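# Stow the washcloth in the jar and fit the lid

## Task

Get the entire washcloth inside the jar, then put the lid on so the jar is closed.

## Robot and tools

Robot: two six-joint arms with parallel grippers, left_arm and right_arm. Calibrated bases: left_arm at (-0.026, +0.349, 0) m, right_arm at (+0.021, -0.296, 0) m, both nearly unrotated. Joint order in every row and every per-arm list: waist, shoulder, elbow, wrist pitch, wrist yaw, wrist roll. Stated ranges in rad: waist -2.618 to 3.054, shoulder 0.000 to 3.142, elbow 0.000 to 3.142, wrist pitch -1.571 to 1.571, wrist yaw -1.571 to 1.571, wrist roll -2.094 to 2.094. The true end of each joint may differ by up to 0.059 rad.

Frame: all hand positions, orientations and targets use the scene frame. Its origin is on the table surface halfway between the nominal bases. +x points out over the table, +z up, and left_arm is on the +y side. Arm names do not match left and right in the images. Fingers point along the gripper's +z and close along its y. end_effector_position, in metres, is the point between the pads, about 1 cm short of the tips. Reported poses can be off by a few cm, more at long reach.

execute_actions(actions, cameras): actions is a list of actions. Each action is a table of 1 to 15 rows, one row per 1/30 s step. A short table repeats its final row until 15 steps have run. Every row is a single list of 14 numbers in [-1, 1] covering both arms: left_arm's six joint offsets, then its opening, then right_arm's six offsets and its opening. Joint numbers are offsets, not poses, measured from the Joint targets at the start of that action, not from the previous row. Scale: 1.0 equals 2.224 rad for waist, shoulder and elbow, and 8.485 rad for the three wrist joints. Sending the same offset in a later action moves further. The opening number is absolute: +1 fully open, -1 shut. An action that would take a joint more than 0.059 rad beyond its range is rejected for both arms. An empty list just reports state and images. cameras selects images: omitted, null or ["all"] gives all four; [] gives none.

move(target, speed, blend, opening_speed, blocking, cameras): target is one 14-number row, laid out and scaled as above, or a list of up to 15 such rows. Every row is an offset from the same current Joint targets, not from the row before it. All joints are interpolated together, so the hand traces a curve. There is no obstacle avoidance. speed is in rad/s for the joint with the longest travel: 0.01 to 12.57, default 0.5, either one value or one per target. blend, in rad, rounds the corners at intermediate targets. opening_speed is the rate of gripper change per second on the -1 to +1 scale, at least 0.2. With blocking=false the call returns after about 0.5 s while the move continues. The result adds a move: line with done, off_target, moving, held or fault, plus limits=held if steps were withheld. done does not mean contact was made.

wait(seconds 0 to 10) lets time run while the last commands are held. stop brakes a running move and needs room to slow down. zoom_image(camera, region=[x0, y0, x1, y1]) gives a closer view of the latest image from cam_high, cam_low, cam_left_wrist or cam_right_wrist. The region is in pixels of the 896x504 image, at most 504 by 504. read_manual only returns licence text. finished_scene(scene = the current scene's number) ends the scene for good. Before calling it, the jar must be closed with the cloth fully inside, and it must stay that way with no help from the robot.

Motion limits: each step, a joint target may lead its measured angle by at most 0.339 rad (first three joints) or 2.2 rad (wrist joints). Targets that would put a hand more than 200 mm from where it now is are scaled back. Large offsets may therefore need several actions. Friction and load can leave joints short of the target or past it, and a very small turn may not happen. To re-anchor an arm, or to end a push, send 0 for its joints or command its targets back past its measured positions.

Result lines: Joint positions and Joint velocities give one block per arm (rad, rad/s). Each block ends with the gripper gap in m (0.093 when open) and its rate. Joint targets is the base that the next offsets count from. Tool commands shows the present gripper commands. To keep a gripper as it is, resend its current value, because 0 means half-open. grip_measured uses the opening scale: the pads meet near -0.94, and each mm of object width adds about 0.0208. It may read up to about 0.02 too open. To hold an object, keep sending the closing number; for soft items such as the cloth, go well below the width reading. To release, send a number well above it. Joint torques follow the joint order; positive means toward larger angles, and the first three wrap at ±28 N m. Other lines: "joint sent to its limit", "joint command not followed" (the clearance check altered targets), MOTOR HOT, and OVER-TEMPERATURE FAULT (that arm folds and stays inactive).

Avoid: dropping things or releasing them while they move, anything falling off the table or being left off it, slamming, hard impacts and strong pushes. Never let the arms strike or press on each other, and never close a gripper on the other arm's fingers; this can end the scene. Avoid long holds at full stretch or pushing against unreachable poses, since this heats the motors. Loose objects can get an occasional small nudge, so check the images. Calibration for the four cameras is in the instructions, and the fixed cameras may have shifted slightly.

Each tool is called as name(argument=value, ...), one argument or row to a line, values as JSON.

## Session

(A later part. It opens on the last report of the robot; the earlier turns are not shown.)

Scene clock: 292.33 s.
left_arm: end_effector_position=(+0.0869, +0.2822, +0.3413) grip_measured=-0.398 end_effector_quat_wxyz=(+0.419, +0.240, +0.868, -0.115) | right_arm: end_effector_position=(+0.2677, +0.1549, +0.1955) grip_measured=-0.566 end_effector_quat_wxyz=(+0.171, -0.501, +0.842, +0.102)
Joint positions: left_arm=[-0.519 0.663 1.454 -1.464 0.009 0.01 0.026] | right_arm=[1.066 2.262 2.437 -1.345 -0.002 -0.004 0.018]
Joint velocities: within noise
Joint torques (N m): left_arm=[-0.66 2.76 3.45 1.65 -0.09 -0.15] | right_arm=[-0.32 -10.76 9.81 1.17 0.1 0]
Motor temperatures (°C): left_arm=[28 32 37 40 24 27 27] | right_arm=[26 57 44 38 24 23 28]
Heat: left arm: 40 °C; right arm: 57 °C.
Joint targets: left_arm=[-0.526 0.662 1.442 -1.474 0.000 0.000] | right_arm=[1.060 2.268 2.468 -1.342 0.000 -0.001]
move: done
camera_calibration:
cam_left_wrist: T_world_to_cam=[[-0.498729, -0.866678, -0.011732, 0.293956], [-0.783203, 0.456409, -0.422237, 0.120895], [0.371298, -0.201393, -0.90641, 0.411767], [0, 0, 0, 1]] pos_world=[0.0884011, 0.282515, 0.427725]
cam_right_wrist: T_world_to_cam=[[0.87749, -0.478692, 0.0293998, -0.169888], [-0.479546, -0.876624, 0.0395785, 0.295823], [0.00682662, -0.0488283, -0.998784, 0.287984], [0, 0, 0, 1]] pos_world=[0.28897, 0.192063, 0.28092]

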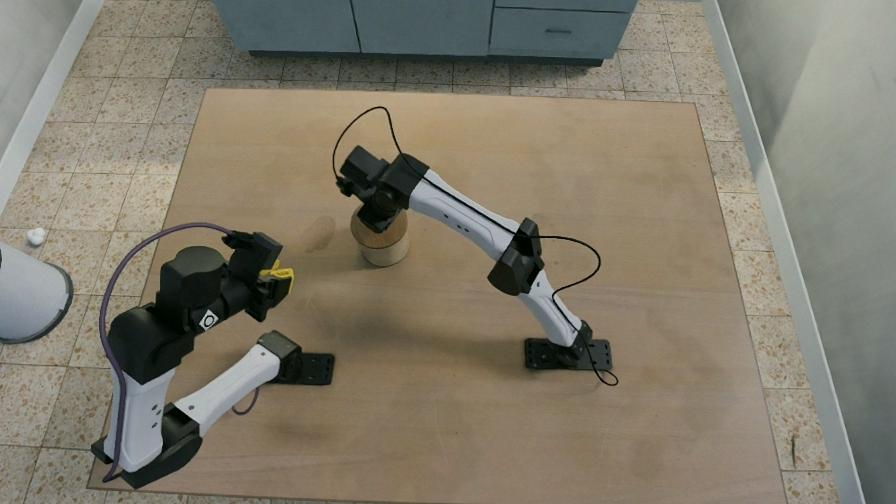

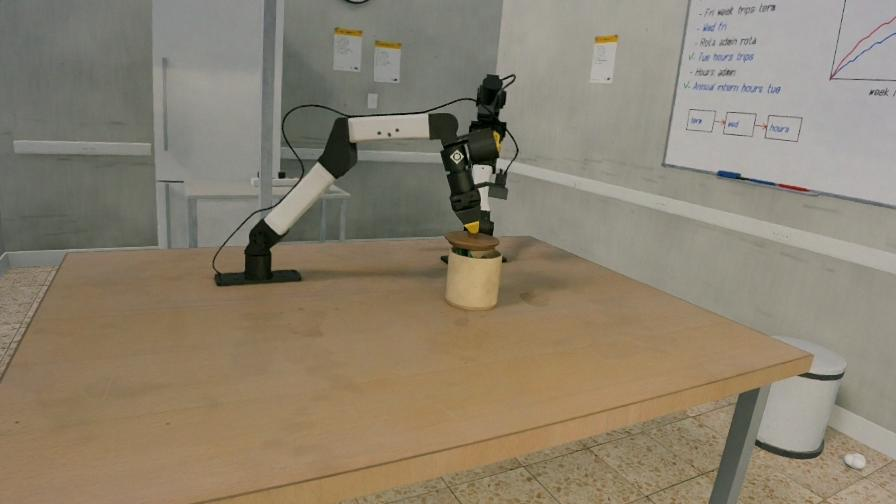

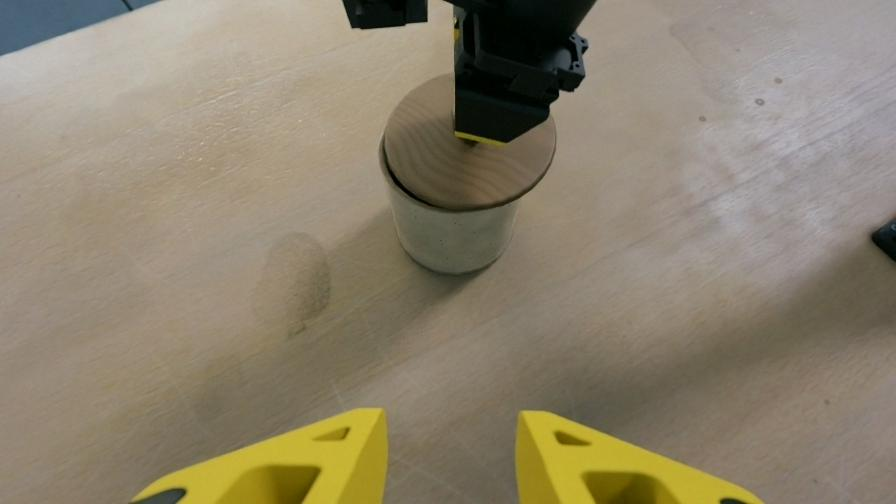

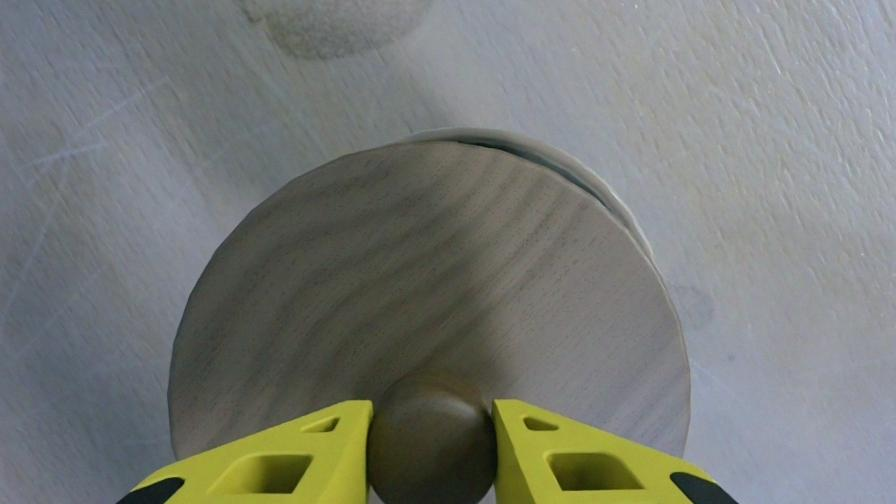

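move(
  target=[0,0,0,0,0,0,-0.4, -0.0094,-0.0373,0,0,0,0,-0.85],
  speed=0.2,
  cameras=["cam_left_wrist", "cam_right_wrist"],
)

Scene clock: 302.50 s.
left_arm: end_effector_position=(+0.0869, +0.2822, +0.3413) grip_measured=-0.398 end_effector_quat_wxyz=(+0.419, +0.240, +0.868, -0.115) | right_arm: end_effector_position=(+0.2767, +0.1477, +0.2040) grip_measured=-0.566 end_effector_quat_wxyz=(+0.179, -0.491, +0.846, +0.104)
Joint positions: left_arm=[-0.519 0.663 1.454 -1.464 0.009 0.01 0.026] | right_arm=[1.044 2.244 2.437 -1.347 -0.002 -0.004 0.018]
Joint velocities: within noise
Joint torques (N m): left_arm=[-0.66 2.76 3.44 1.64 -0.09 -0.13] | right_arm=[-0.09 -16.28 9.89 1.17 0.11 0]
Motor temperatures (°C): left_arm=[28 32 37 40 24 27 27] | right_arm=[26 57 45 38 24 23 29]
Heat: left arm: 40 °C; right arm: 57 °C.
Joint targets: left_arm=[-0.526 0.662 1.442 -1.474 0.000 0.000] | right_arm=[1.039 2.185 2.468 -1.342 0.000 -0.001]
move: off_target (right_arm); right_arm: the shoulder is farthest, 0.059 rad from its target
camera_calibration:
cam_left_wrist: T_world_to_cam=[[-0.498729, -0.866678, -0.011732, 0.293956], [-0.783203, 0.456409, -0.422237, 0.120895], [0.371298, -0.201393, -0.90641, 0.411767], [0, 0, 0, 1]] pos_world=[0.0884011, 0.282515, 0.427725]
cam_right_wrist: T_world_to_cam=[[0.866438, -0.498418, 0.0294059, -0.175473], [-0.499097, -0.866225, 0.02361, 0.300584], [0.0137044, -0.035133, -0.999289, 0.292282], [0, 0, 0, 1]] pos_world=[0.298051, 0.183183, 0.290137]
Images, in order (width x height): cam_left_wrist 896x504, cam_right_wrist 896x504.

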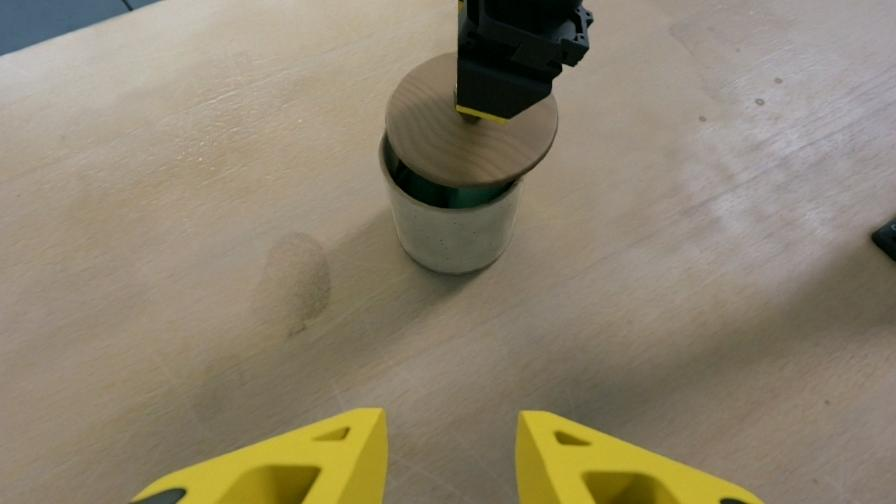

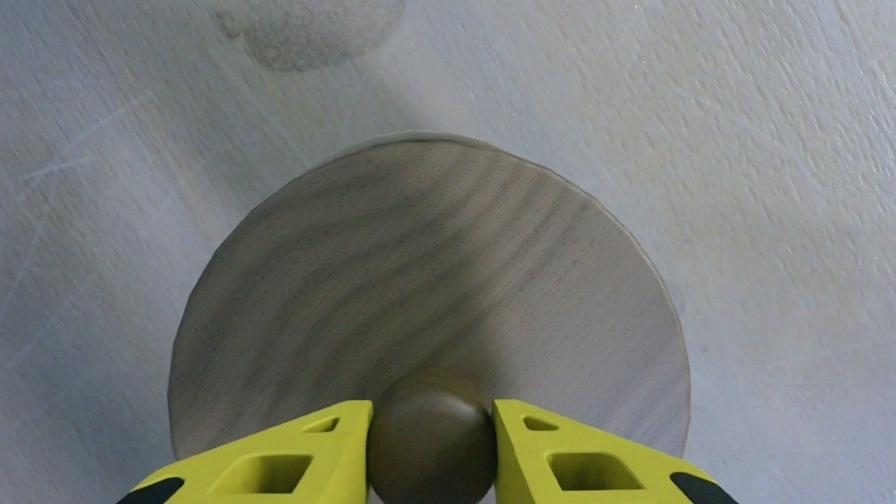

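zoom_image(
  camera="cam_right_wrist",
  region=[280, 100, 540, 240],
)

zoom_image(
  camera="cam_left_wrist",
  region=[350, 30, 590, 290],
)

Scaled by 1.938.

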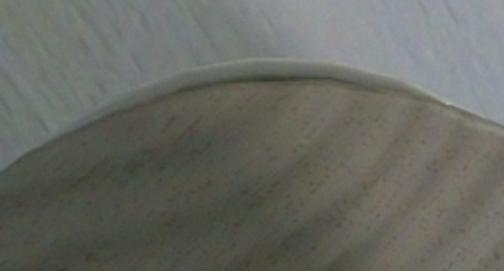

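Scaled by 1.938.

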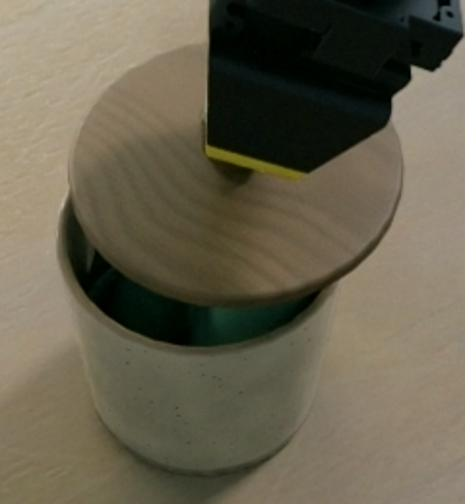

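move(
  target=[0,0,0,0,0,0,-0.4, 0.0090,0.0180,-0.0594,0.0139,0,0,-0.85],
  speed=0.12,
)

Scene clock: 309.17 s.
left_arm: end_effector_position=(+0.0869, +0.2822, +0.3413) grip_measured=-0.398 end_effector_quat_wxyz=(+0.419, +0.240, +0.868, -0.115) | right_arm: end_effector_position=(+0.2777, +0.1570, +0.1816) grip_measured=-0.566 end_effector_quat_wxyz=(+0.178, -0.494, +0.845, +0.104)
Joint positions: left_arm=[-0.519 0.663 1.454 -1.464 0.009 0.01 0.026] | right_arm=[1.051 2.244 2.341 -1.253 -0.002 -0.004 0.018]
Joint velocities: within noise
Joint torques (N m): left_arm=[-0.66 2.76 3.51 1.65 -0.1 -0.13] | right_arm=[0.8 -13.05 6.45 1.44 0.1 -0.01]
Motor temperatures (°C): left_arm=[28 32 37 40 24 27 27] | right_arm=[26 61 45 38 24 23 29]
Heat: left arm: 40 °C; right arm: 61 °C.
Joint targets: left_arm=[-0.526 0.662 1.442 -1.474 0.000 0.000] | right_arm=[1.059 2.225 2.335 -1.224 0.000 -0.001]
move: done
camera_calibration:
cam_left_wrist: T_world_to_cam=[[-0.498729, -0.866678, -0.011732, 0.293956], [-0.783203, 0.456409, -0.422237, 0.120895], [0.371298, -0.201393, -0.90641, 0.411767], [0, 0, 0, 1]] pos_world=[0.0884011, 0.282515, 0.427725]
cam_right_wrist: T_world_to_cam=[[0.870061, -0.492069, 0.0293689, -0.173006], [-0.492773, -0.869785, 0.0254685, 0.308137], [0.0130124, -0.0366313, -0.999244, 0.270506], [0, 0, 0, 1]] pos_world=[0.298848, 0.192791, 0.267535]

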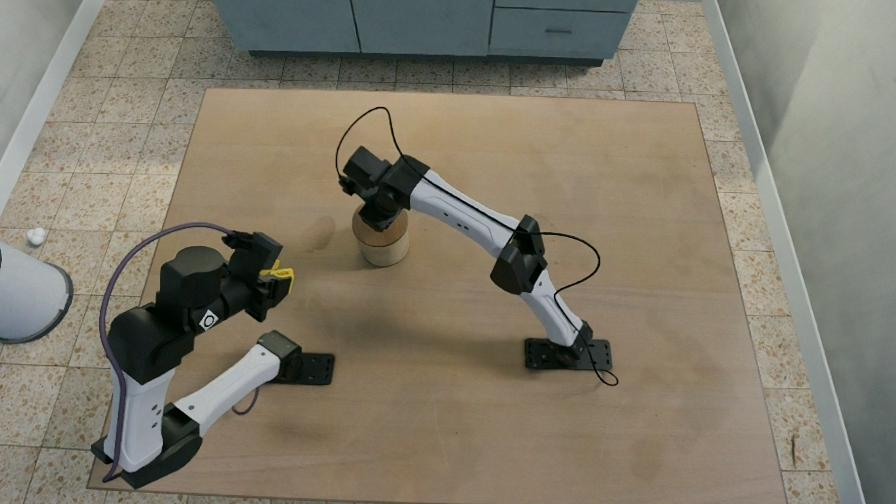

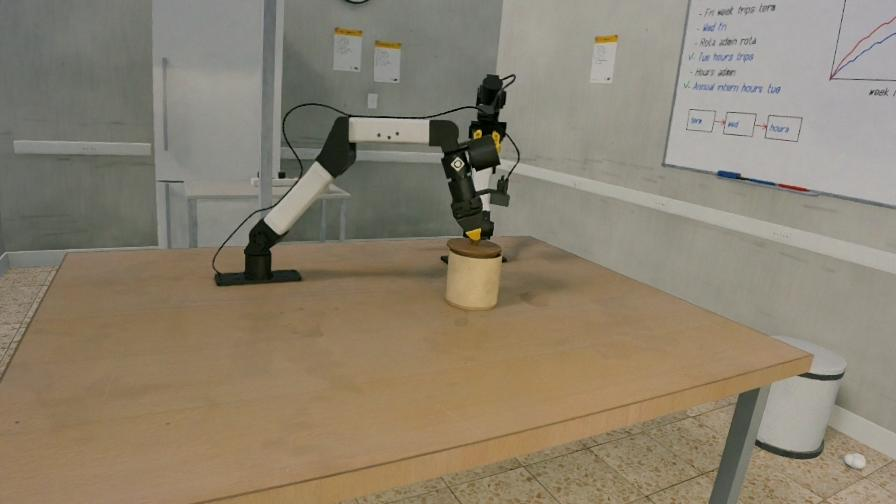

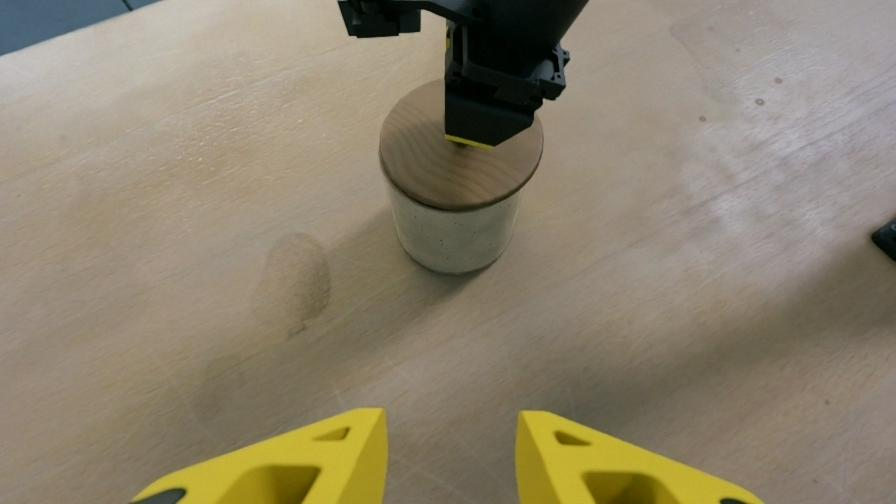

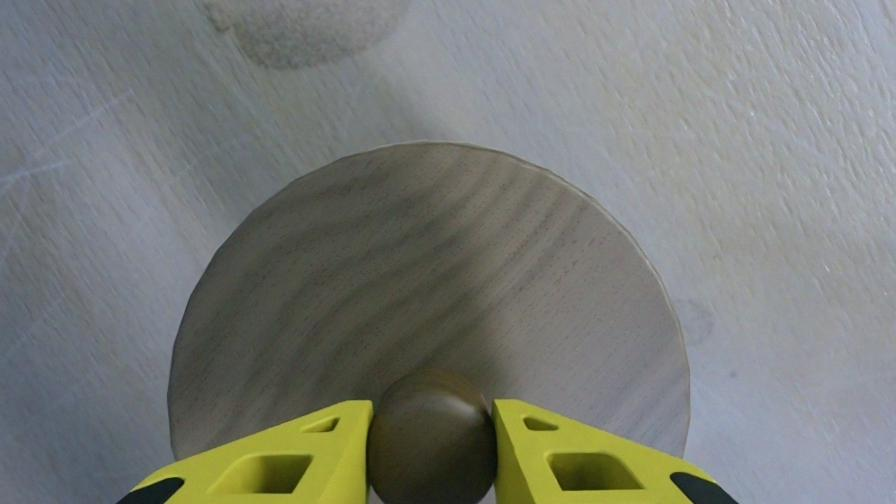

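zoom_image(
  camera="cam_left_wrist",
  region=[360, 70, 560, 290],
)

zoom_image(
  camera="cam_low",
  region=[420, 200, 530, 320],
)

Scaled by 2.291.

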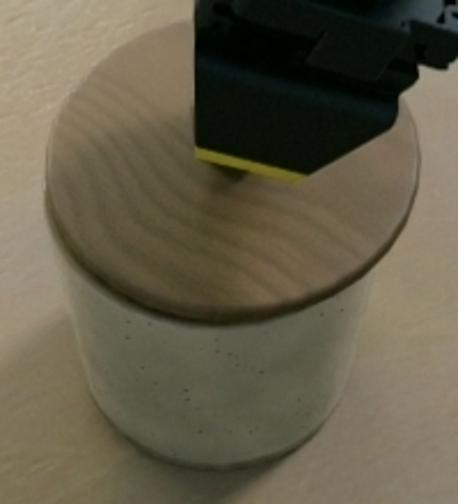

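Scaled by 4.200.

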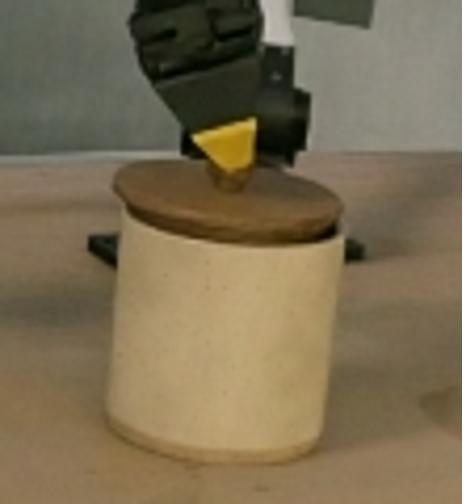

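zoom_image(
  camera="cam_low",
  region=[440, 230, 510, 270],
)

Scaled by 7.200.

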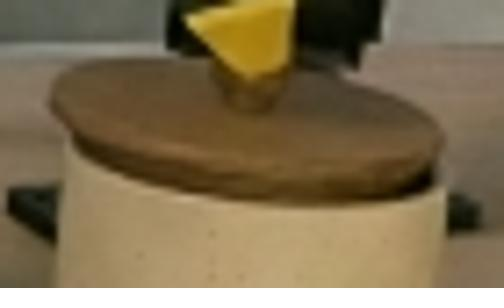

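move(
  target=[0,0,0,0,0,0,-0.4, 0,0,-0.0254,0.0082,0,0,-0.85],
  speed=0.06,
  cameras=["cam_low", "cam_left_wrist"],
)

zoom_image(
  camera="cam_low",
  region=[440, 230, 510, 270],
)

zoom_image(
  camera="cam_left_wrist",
  region=[360, 70, 560, 290],
)

Scene clock: 317.93 s.
left_arm: end_effector_position=(+0.0869, +0.2822, +0.3413) grip_measured=-0.398 end_effector_quat_wxyz=(+0.419, +0.240, +0.868, -0.115) | right_arm: end_effector_position=(+0.2812, +0.1632, +0.1721) grip_measured=-0.566 end_effector_quat_wxyz=(+0.185, -0.493, +0.843, +0.108)
Joint positions: left_arm=[-0.519 0.663 1.454 -1.464 0.009 0.01 0.026] | right_arm=[1.051 2.244 2.295 -1.191 -0.002 -0.004 0.018]
Joint velocities: within noise
Joint torques (N m): left_arm=[-0.68 2.8 3.44 1.66 -0.11 -0.14] | right_arm=[0.83 -13.16 5.56 1.55 0.11 0]
Motor temperatures (°C): left_arm=[28 32 37 40 24 27 27] | right_arm=[26 63 44 38 24 23 29]
Heat: left arm: 40 °C; right arm: 63 °C.
Joint targets: left_arm=[-0.526 0.662 1.442 -1.474 0.000 0.000] | right_arm=[1.059 2.225 2.279 -1.155 0.000 -0.001]
move: off_target (right_arm); right_arm: the wrist pitch is farthest, 0.037 rad from its target
camera_calibration:
cam_left_wrist: T_world_to_cam=[[-0.498729, -0.866678, -0.011732, 0.293956], [-0.783203, 0.456409, -0.422237, 0.120895], [0.371298, -0.201393, -0.90641, 0.411767], [0, 0, 0, 1]] pos_world=[0.0884011, 0.282515, 0.427725]
Images, in order (width x height): cam_low 896x504, cam_left_wrist 896x504.

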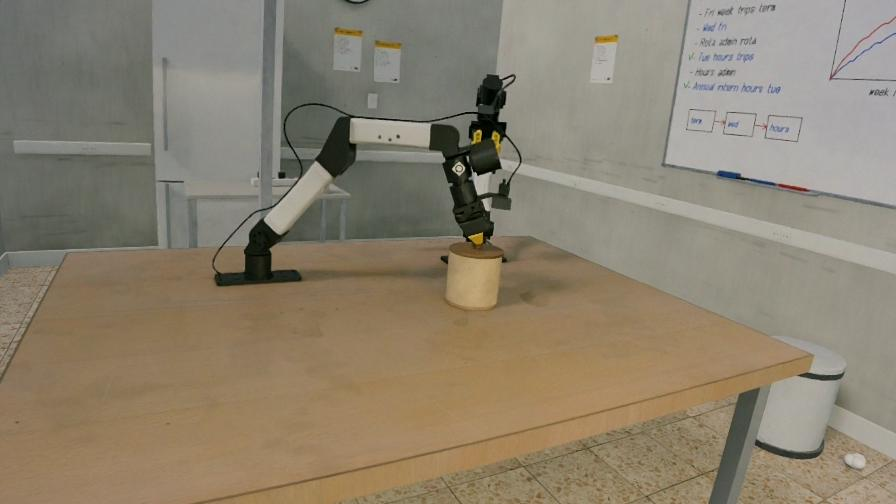

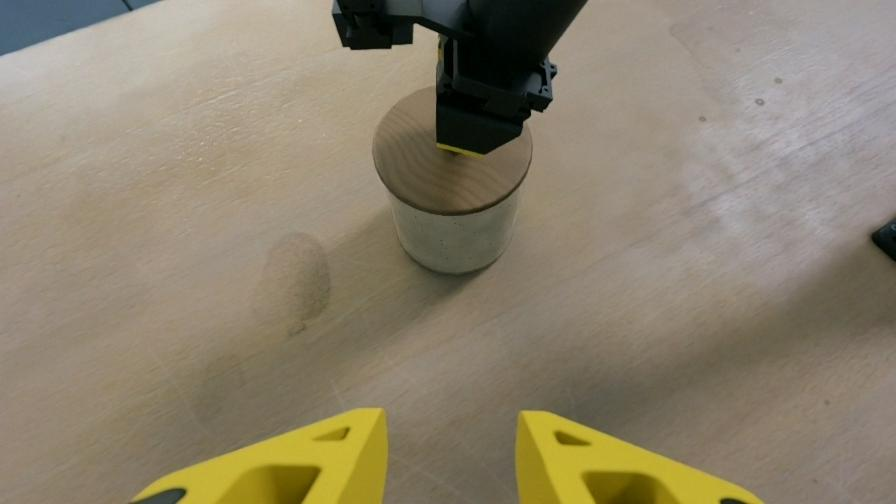

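Scaled by 7.200.

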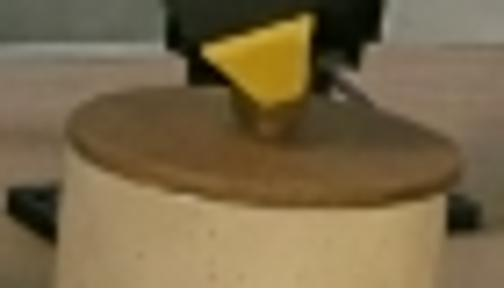

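Scaled by 2.291.

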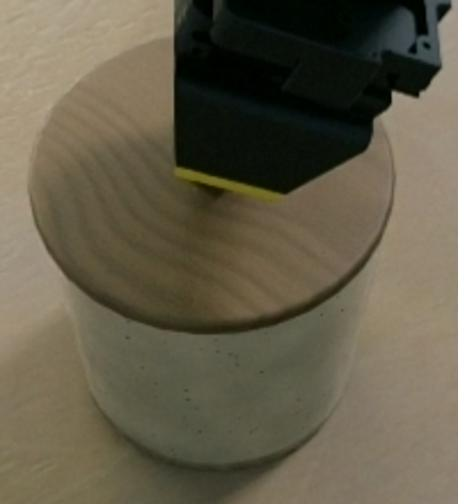

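move(
  target=[0,0,0,0,0,0,-0.4, 0,0,-0.0054,0.0007,0,0,-0.85],
  speed=0.06,
  cameras=[],
)

Scene clock: 320.27 s.
left_arm: end_effector_position=(+0.0869, +0.2822, +0.3413) grip_measured=-0.398 end_effector_quat_wxyz=(+0.419, +0.240, +0.868, -0.115) | right_arm: end_effector_position=(+0.2812, +0.1632, +0.1716) grip_measured=-0.566 end_effector_quat_wxyz=(+0.185, -0.493, +0.843, +0.108)
Joint positions: left_arm=[-0.519 0.663 1.454 -1.464 0.009 0.01 0.026] | right_arm=[1.051 2.241 2.287 -1.185 -0.002 -0.004 0.018]
Joint velocities: within noise
Joint torques (N m): left_arm=[-0.7 2.74 3.45 1.66 -0.09 -0.14] | right_arm=[0.81 -12.82 5.2 1.55 0.11 0]
Motor temperatures (°C): left_arm=[28 32 37 40 24 27 27] | right_arm=[26 63 44 38 24 23 29]
Heat: left arm: 40 °C; right arm: 63 °C.
Joint targets: left_arm=[-0.526 0.662 1.442 -1.474 0.000 0.000] | right_arm=[1.059 2.225 2.267 -1.148 0.000 -0.001]
move: off_target (right_arm); right_arm: the wrist pitch is farthest, 0.036 rad from its target
No camera images: "cameras" was empty.

move(
  target=[0,0,0,0,0,0,-0.4, 0,0,0.0058,-0.0008,0,0,-0.05],
  speed=0.1,
  opening_speed=0.7,
  cameras=["cam_right_wrist", "cam_low"],
)

Scene clock: 323.80 s.
left_arm: end_effector_position=(+0.0869, +0.2822, +0.3413) grip_measured=-0.398 end_effector_quat_wxyz=(+0.419, +0.240, +0.868, -0.115) | right_arm: end_effector_position=(+0.2821, +0.1648, +0.1718) grip_measured=-0.052 end_effector_quat_wxyz=(+0.189, -0.493, +0.842, +0.110)
Joint positions: left_arm=[-0.519 0.663 1.454 -1.464 0.009 0.01 0.026] | right_arm=[1.051 2.241 2.285 -1.174 -0.002 -0.004 0.043]
Joint velocities: within noise
Joint torques (N m): left_arm=[-0.64 2.78 3.55 1.66 -0.1 -0.14] | right_arm=[0.83 -12.83 6.71 1.37 0.12 0]
Motor temperatures (°C): left_arm=[28 32 37 40 24 27 27] | right_arm=[26 63 44 38 24 23 29]
Heat: left arm: 40 °C; right arm: 63 °C.
Joint targets: left_arm=[-0.526 0.662 1.442 -1.474 0.000 0.000] | right_arm=[1.059 2.225 2.280 -1.156 0.000 -0.001]
move: done
camera_calibration:
cam_right_wrist: T_world_to_cam=[[0.869708, -0.492691, 0.0293731, -0.172615], [-0.492911, -0.87008, 0.000297411, 0.321763], [0.0254104, -0.014737, -0.999568, 0.253993], [0, 0, 0, 1]] pos_world=[0.302271, 0.198656, 0.258858]
Images, in order (width x height): cam_low 896x504, cam_right_wrist 896x504.

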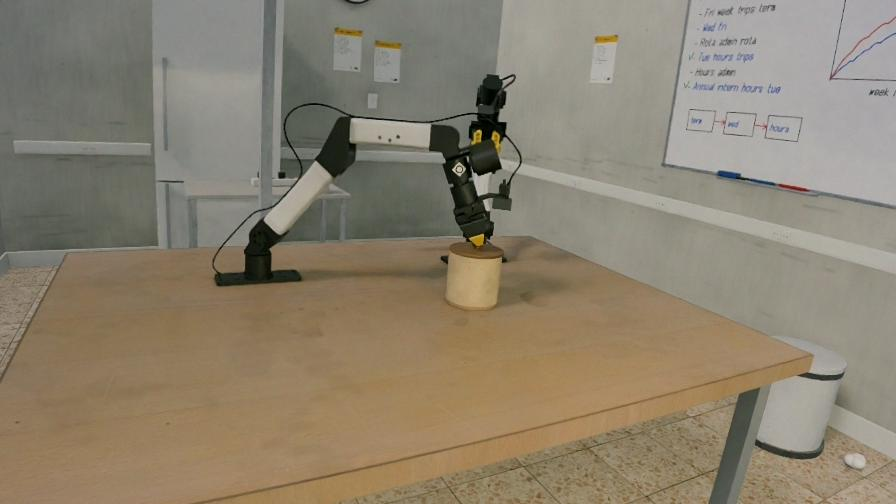

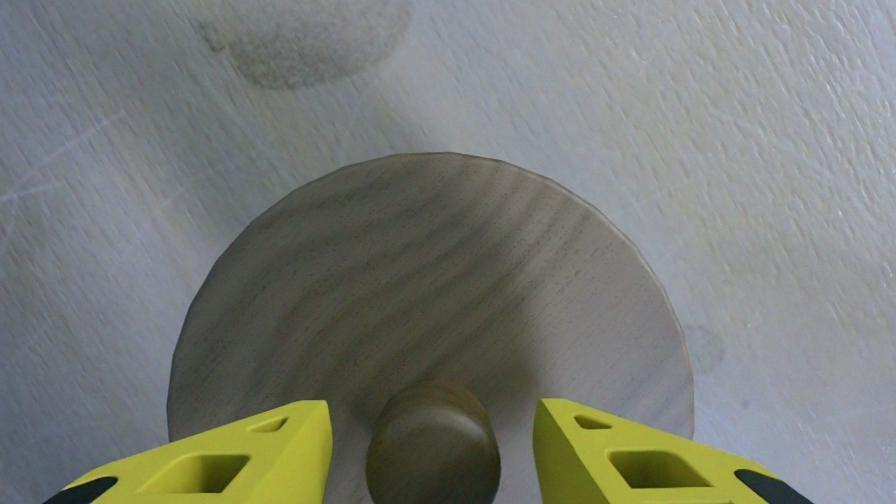

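move(
  target=[
    [0,0,0,0,0,0,-0.4, 0,0,0.1259,-0.0222,0,0,-0.05],
    [0,0,0,0,0,0,-0.4, 0,-0.7037,-0.3777,-0.0370,0,0,-0.05],
  ],
  speed=[0.25, 0.9],
  blend=[0.03, 0],
)

zoom_image(
  camera="cam_low",
  region=[425, 220, 525, 320],
)

zoom_image(
  camera="cam_left_wrist",
  region=[350, 70, 560, 290],
)

zoom_image(
  camera="cam_high",
  region=[330, 170, 430, 280],
)

Scene clock: 329.00 s.
left_arm: end_effector_position=(+0.0869, +0.2822, +0.3413) grip_measured=-0.398 end_effector_quat_wxyz=(+0.419, +0.240, +0.868, -0.115) | right_arm: end_effector_position=(+0.0851, -0.1820, +0.3370) grip_measured=-0.052 end_effector_quat_wxyz=(+0.368, -0.457, +0.781, +0.214)
Joint positions: left_arm=[-0.519 0.663 1.454 -1.464 0.009 0.01 0.026] | right_arm=[1.051 0.664 1.446 -1.473 -0.002 -0.004 0.043]
Joint velocities: within noise
Joint torques (N m): left_arm=[-0.68 2.77 3.45 1.66 -0.09 -0.14] | right_arm=[0.8 2.97 4.37 1.87 0.11 -0.01]
Motor temperatures (°C): left_arm=[28 32 37 40 24 27 27] | right_arm=[26 62 44 39 24 23 29]
Heat: left arm: 40 °C; right arm: 62 °C.
Joint targets: left_arm=[-0.526 0.662 1.442 -1.474 0.000 0.000] | right_arm=[1.059 0.660 1.440 -1.469 0.000 -0.001]
move: done
camera_calibration:
cam_left_wrist: T_world_to_cam=[[-0.498729, -0.866678, -0.011732, 0.293956], [-0.783203, 0.456409, -0.422237, 0.120895], [0.371298, -0.201393, -0.90641, 0.411767], [0, 0, 0, 1]] pos_world=[0.0884011, 0.282515, 0.427725]
cam_right_wrist: T_world_to_cam=[[0.863449, -0.503706, 0.027129, -0.177635], [-0.445995, -0.787437, -0.425479, 0.0773908], [0.235679, 0.35528, -0.904562, 0.436437], [0, 0, 0, 1]] pos_world=[0.0850363, -0.183593, 0.432531]

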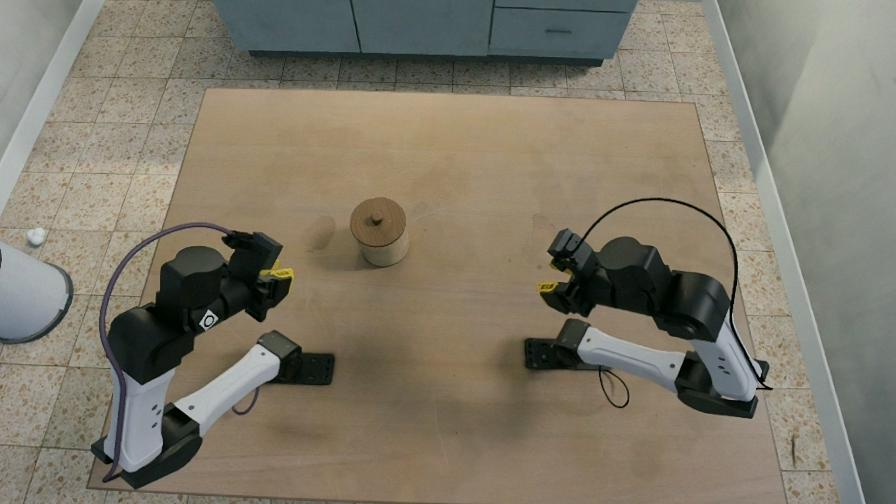

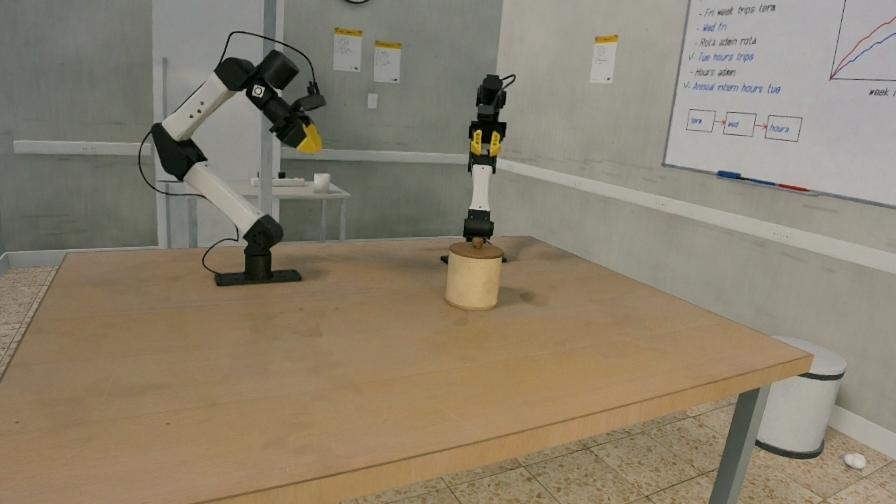

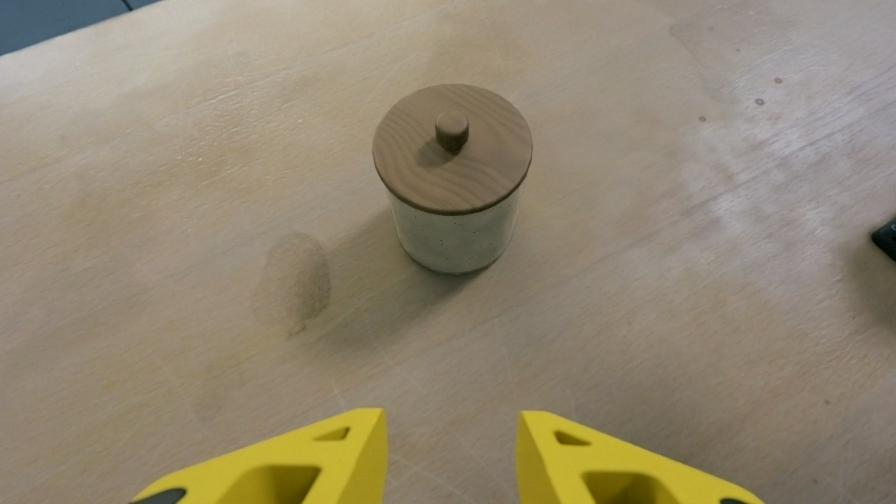

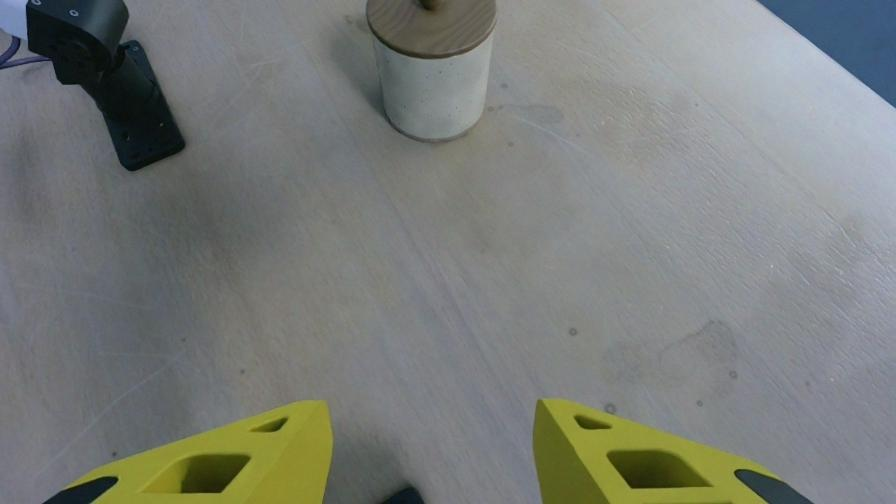

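Scaled by 5.040.

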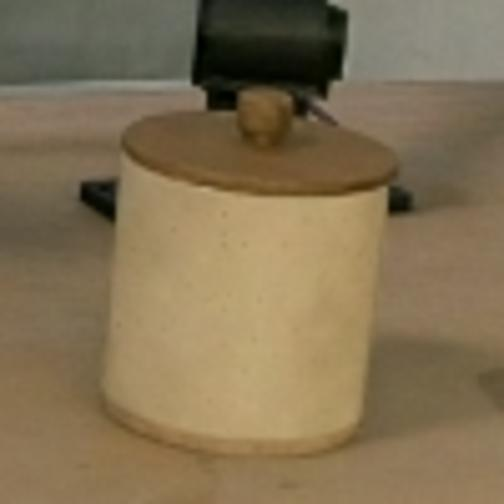

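Scaled by 2.291.

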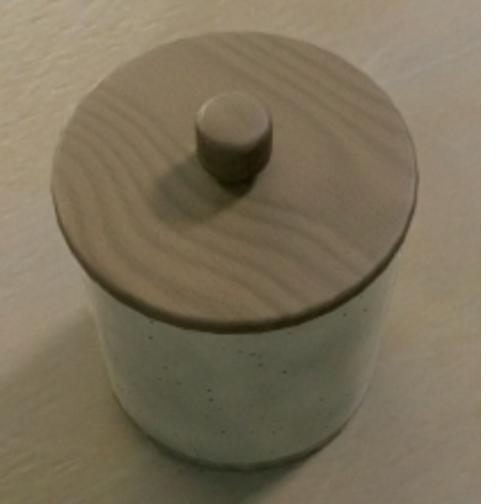

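Scaled by 4.582.

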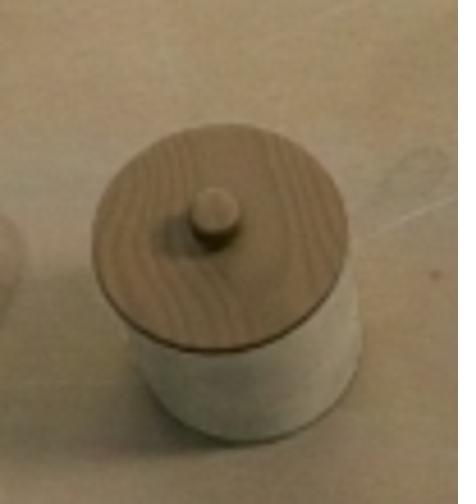

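finished_scene(
  scene=2,
)

The scene is finished: the task was done.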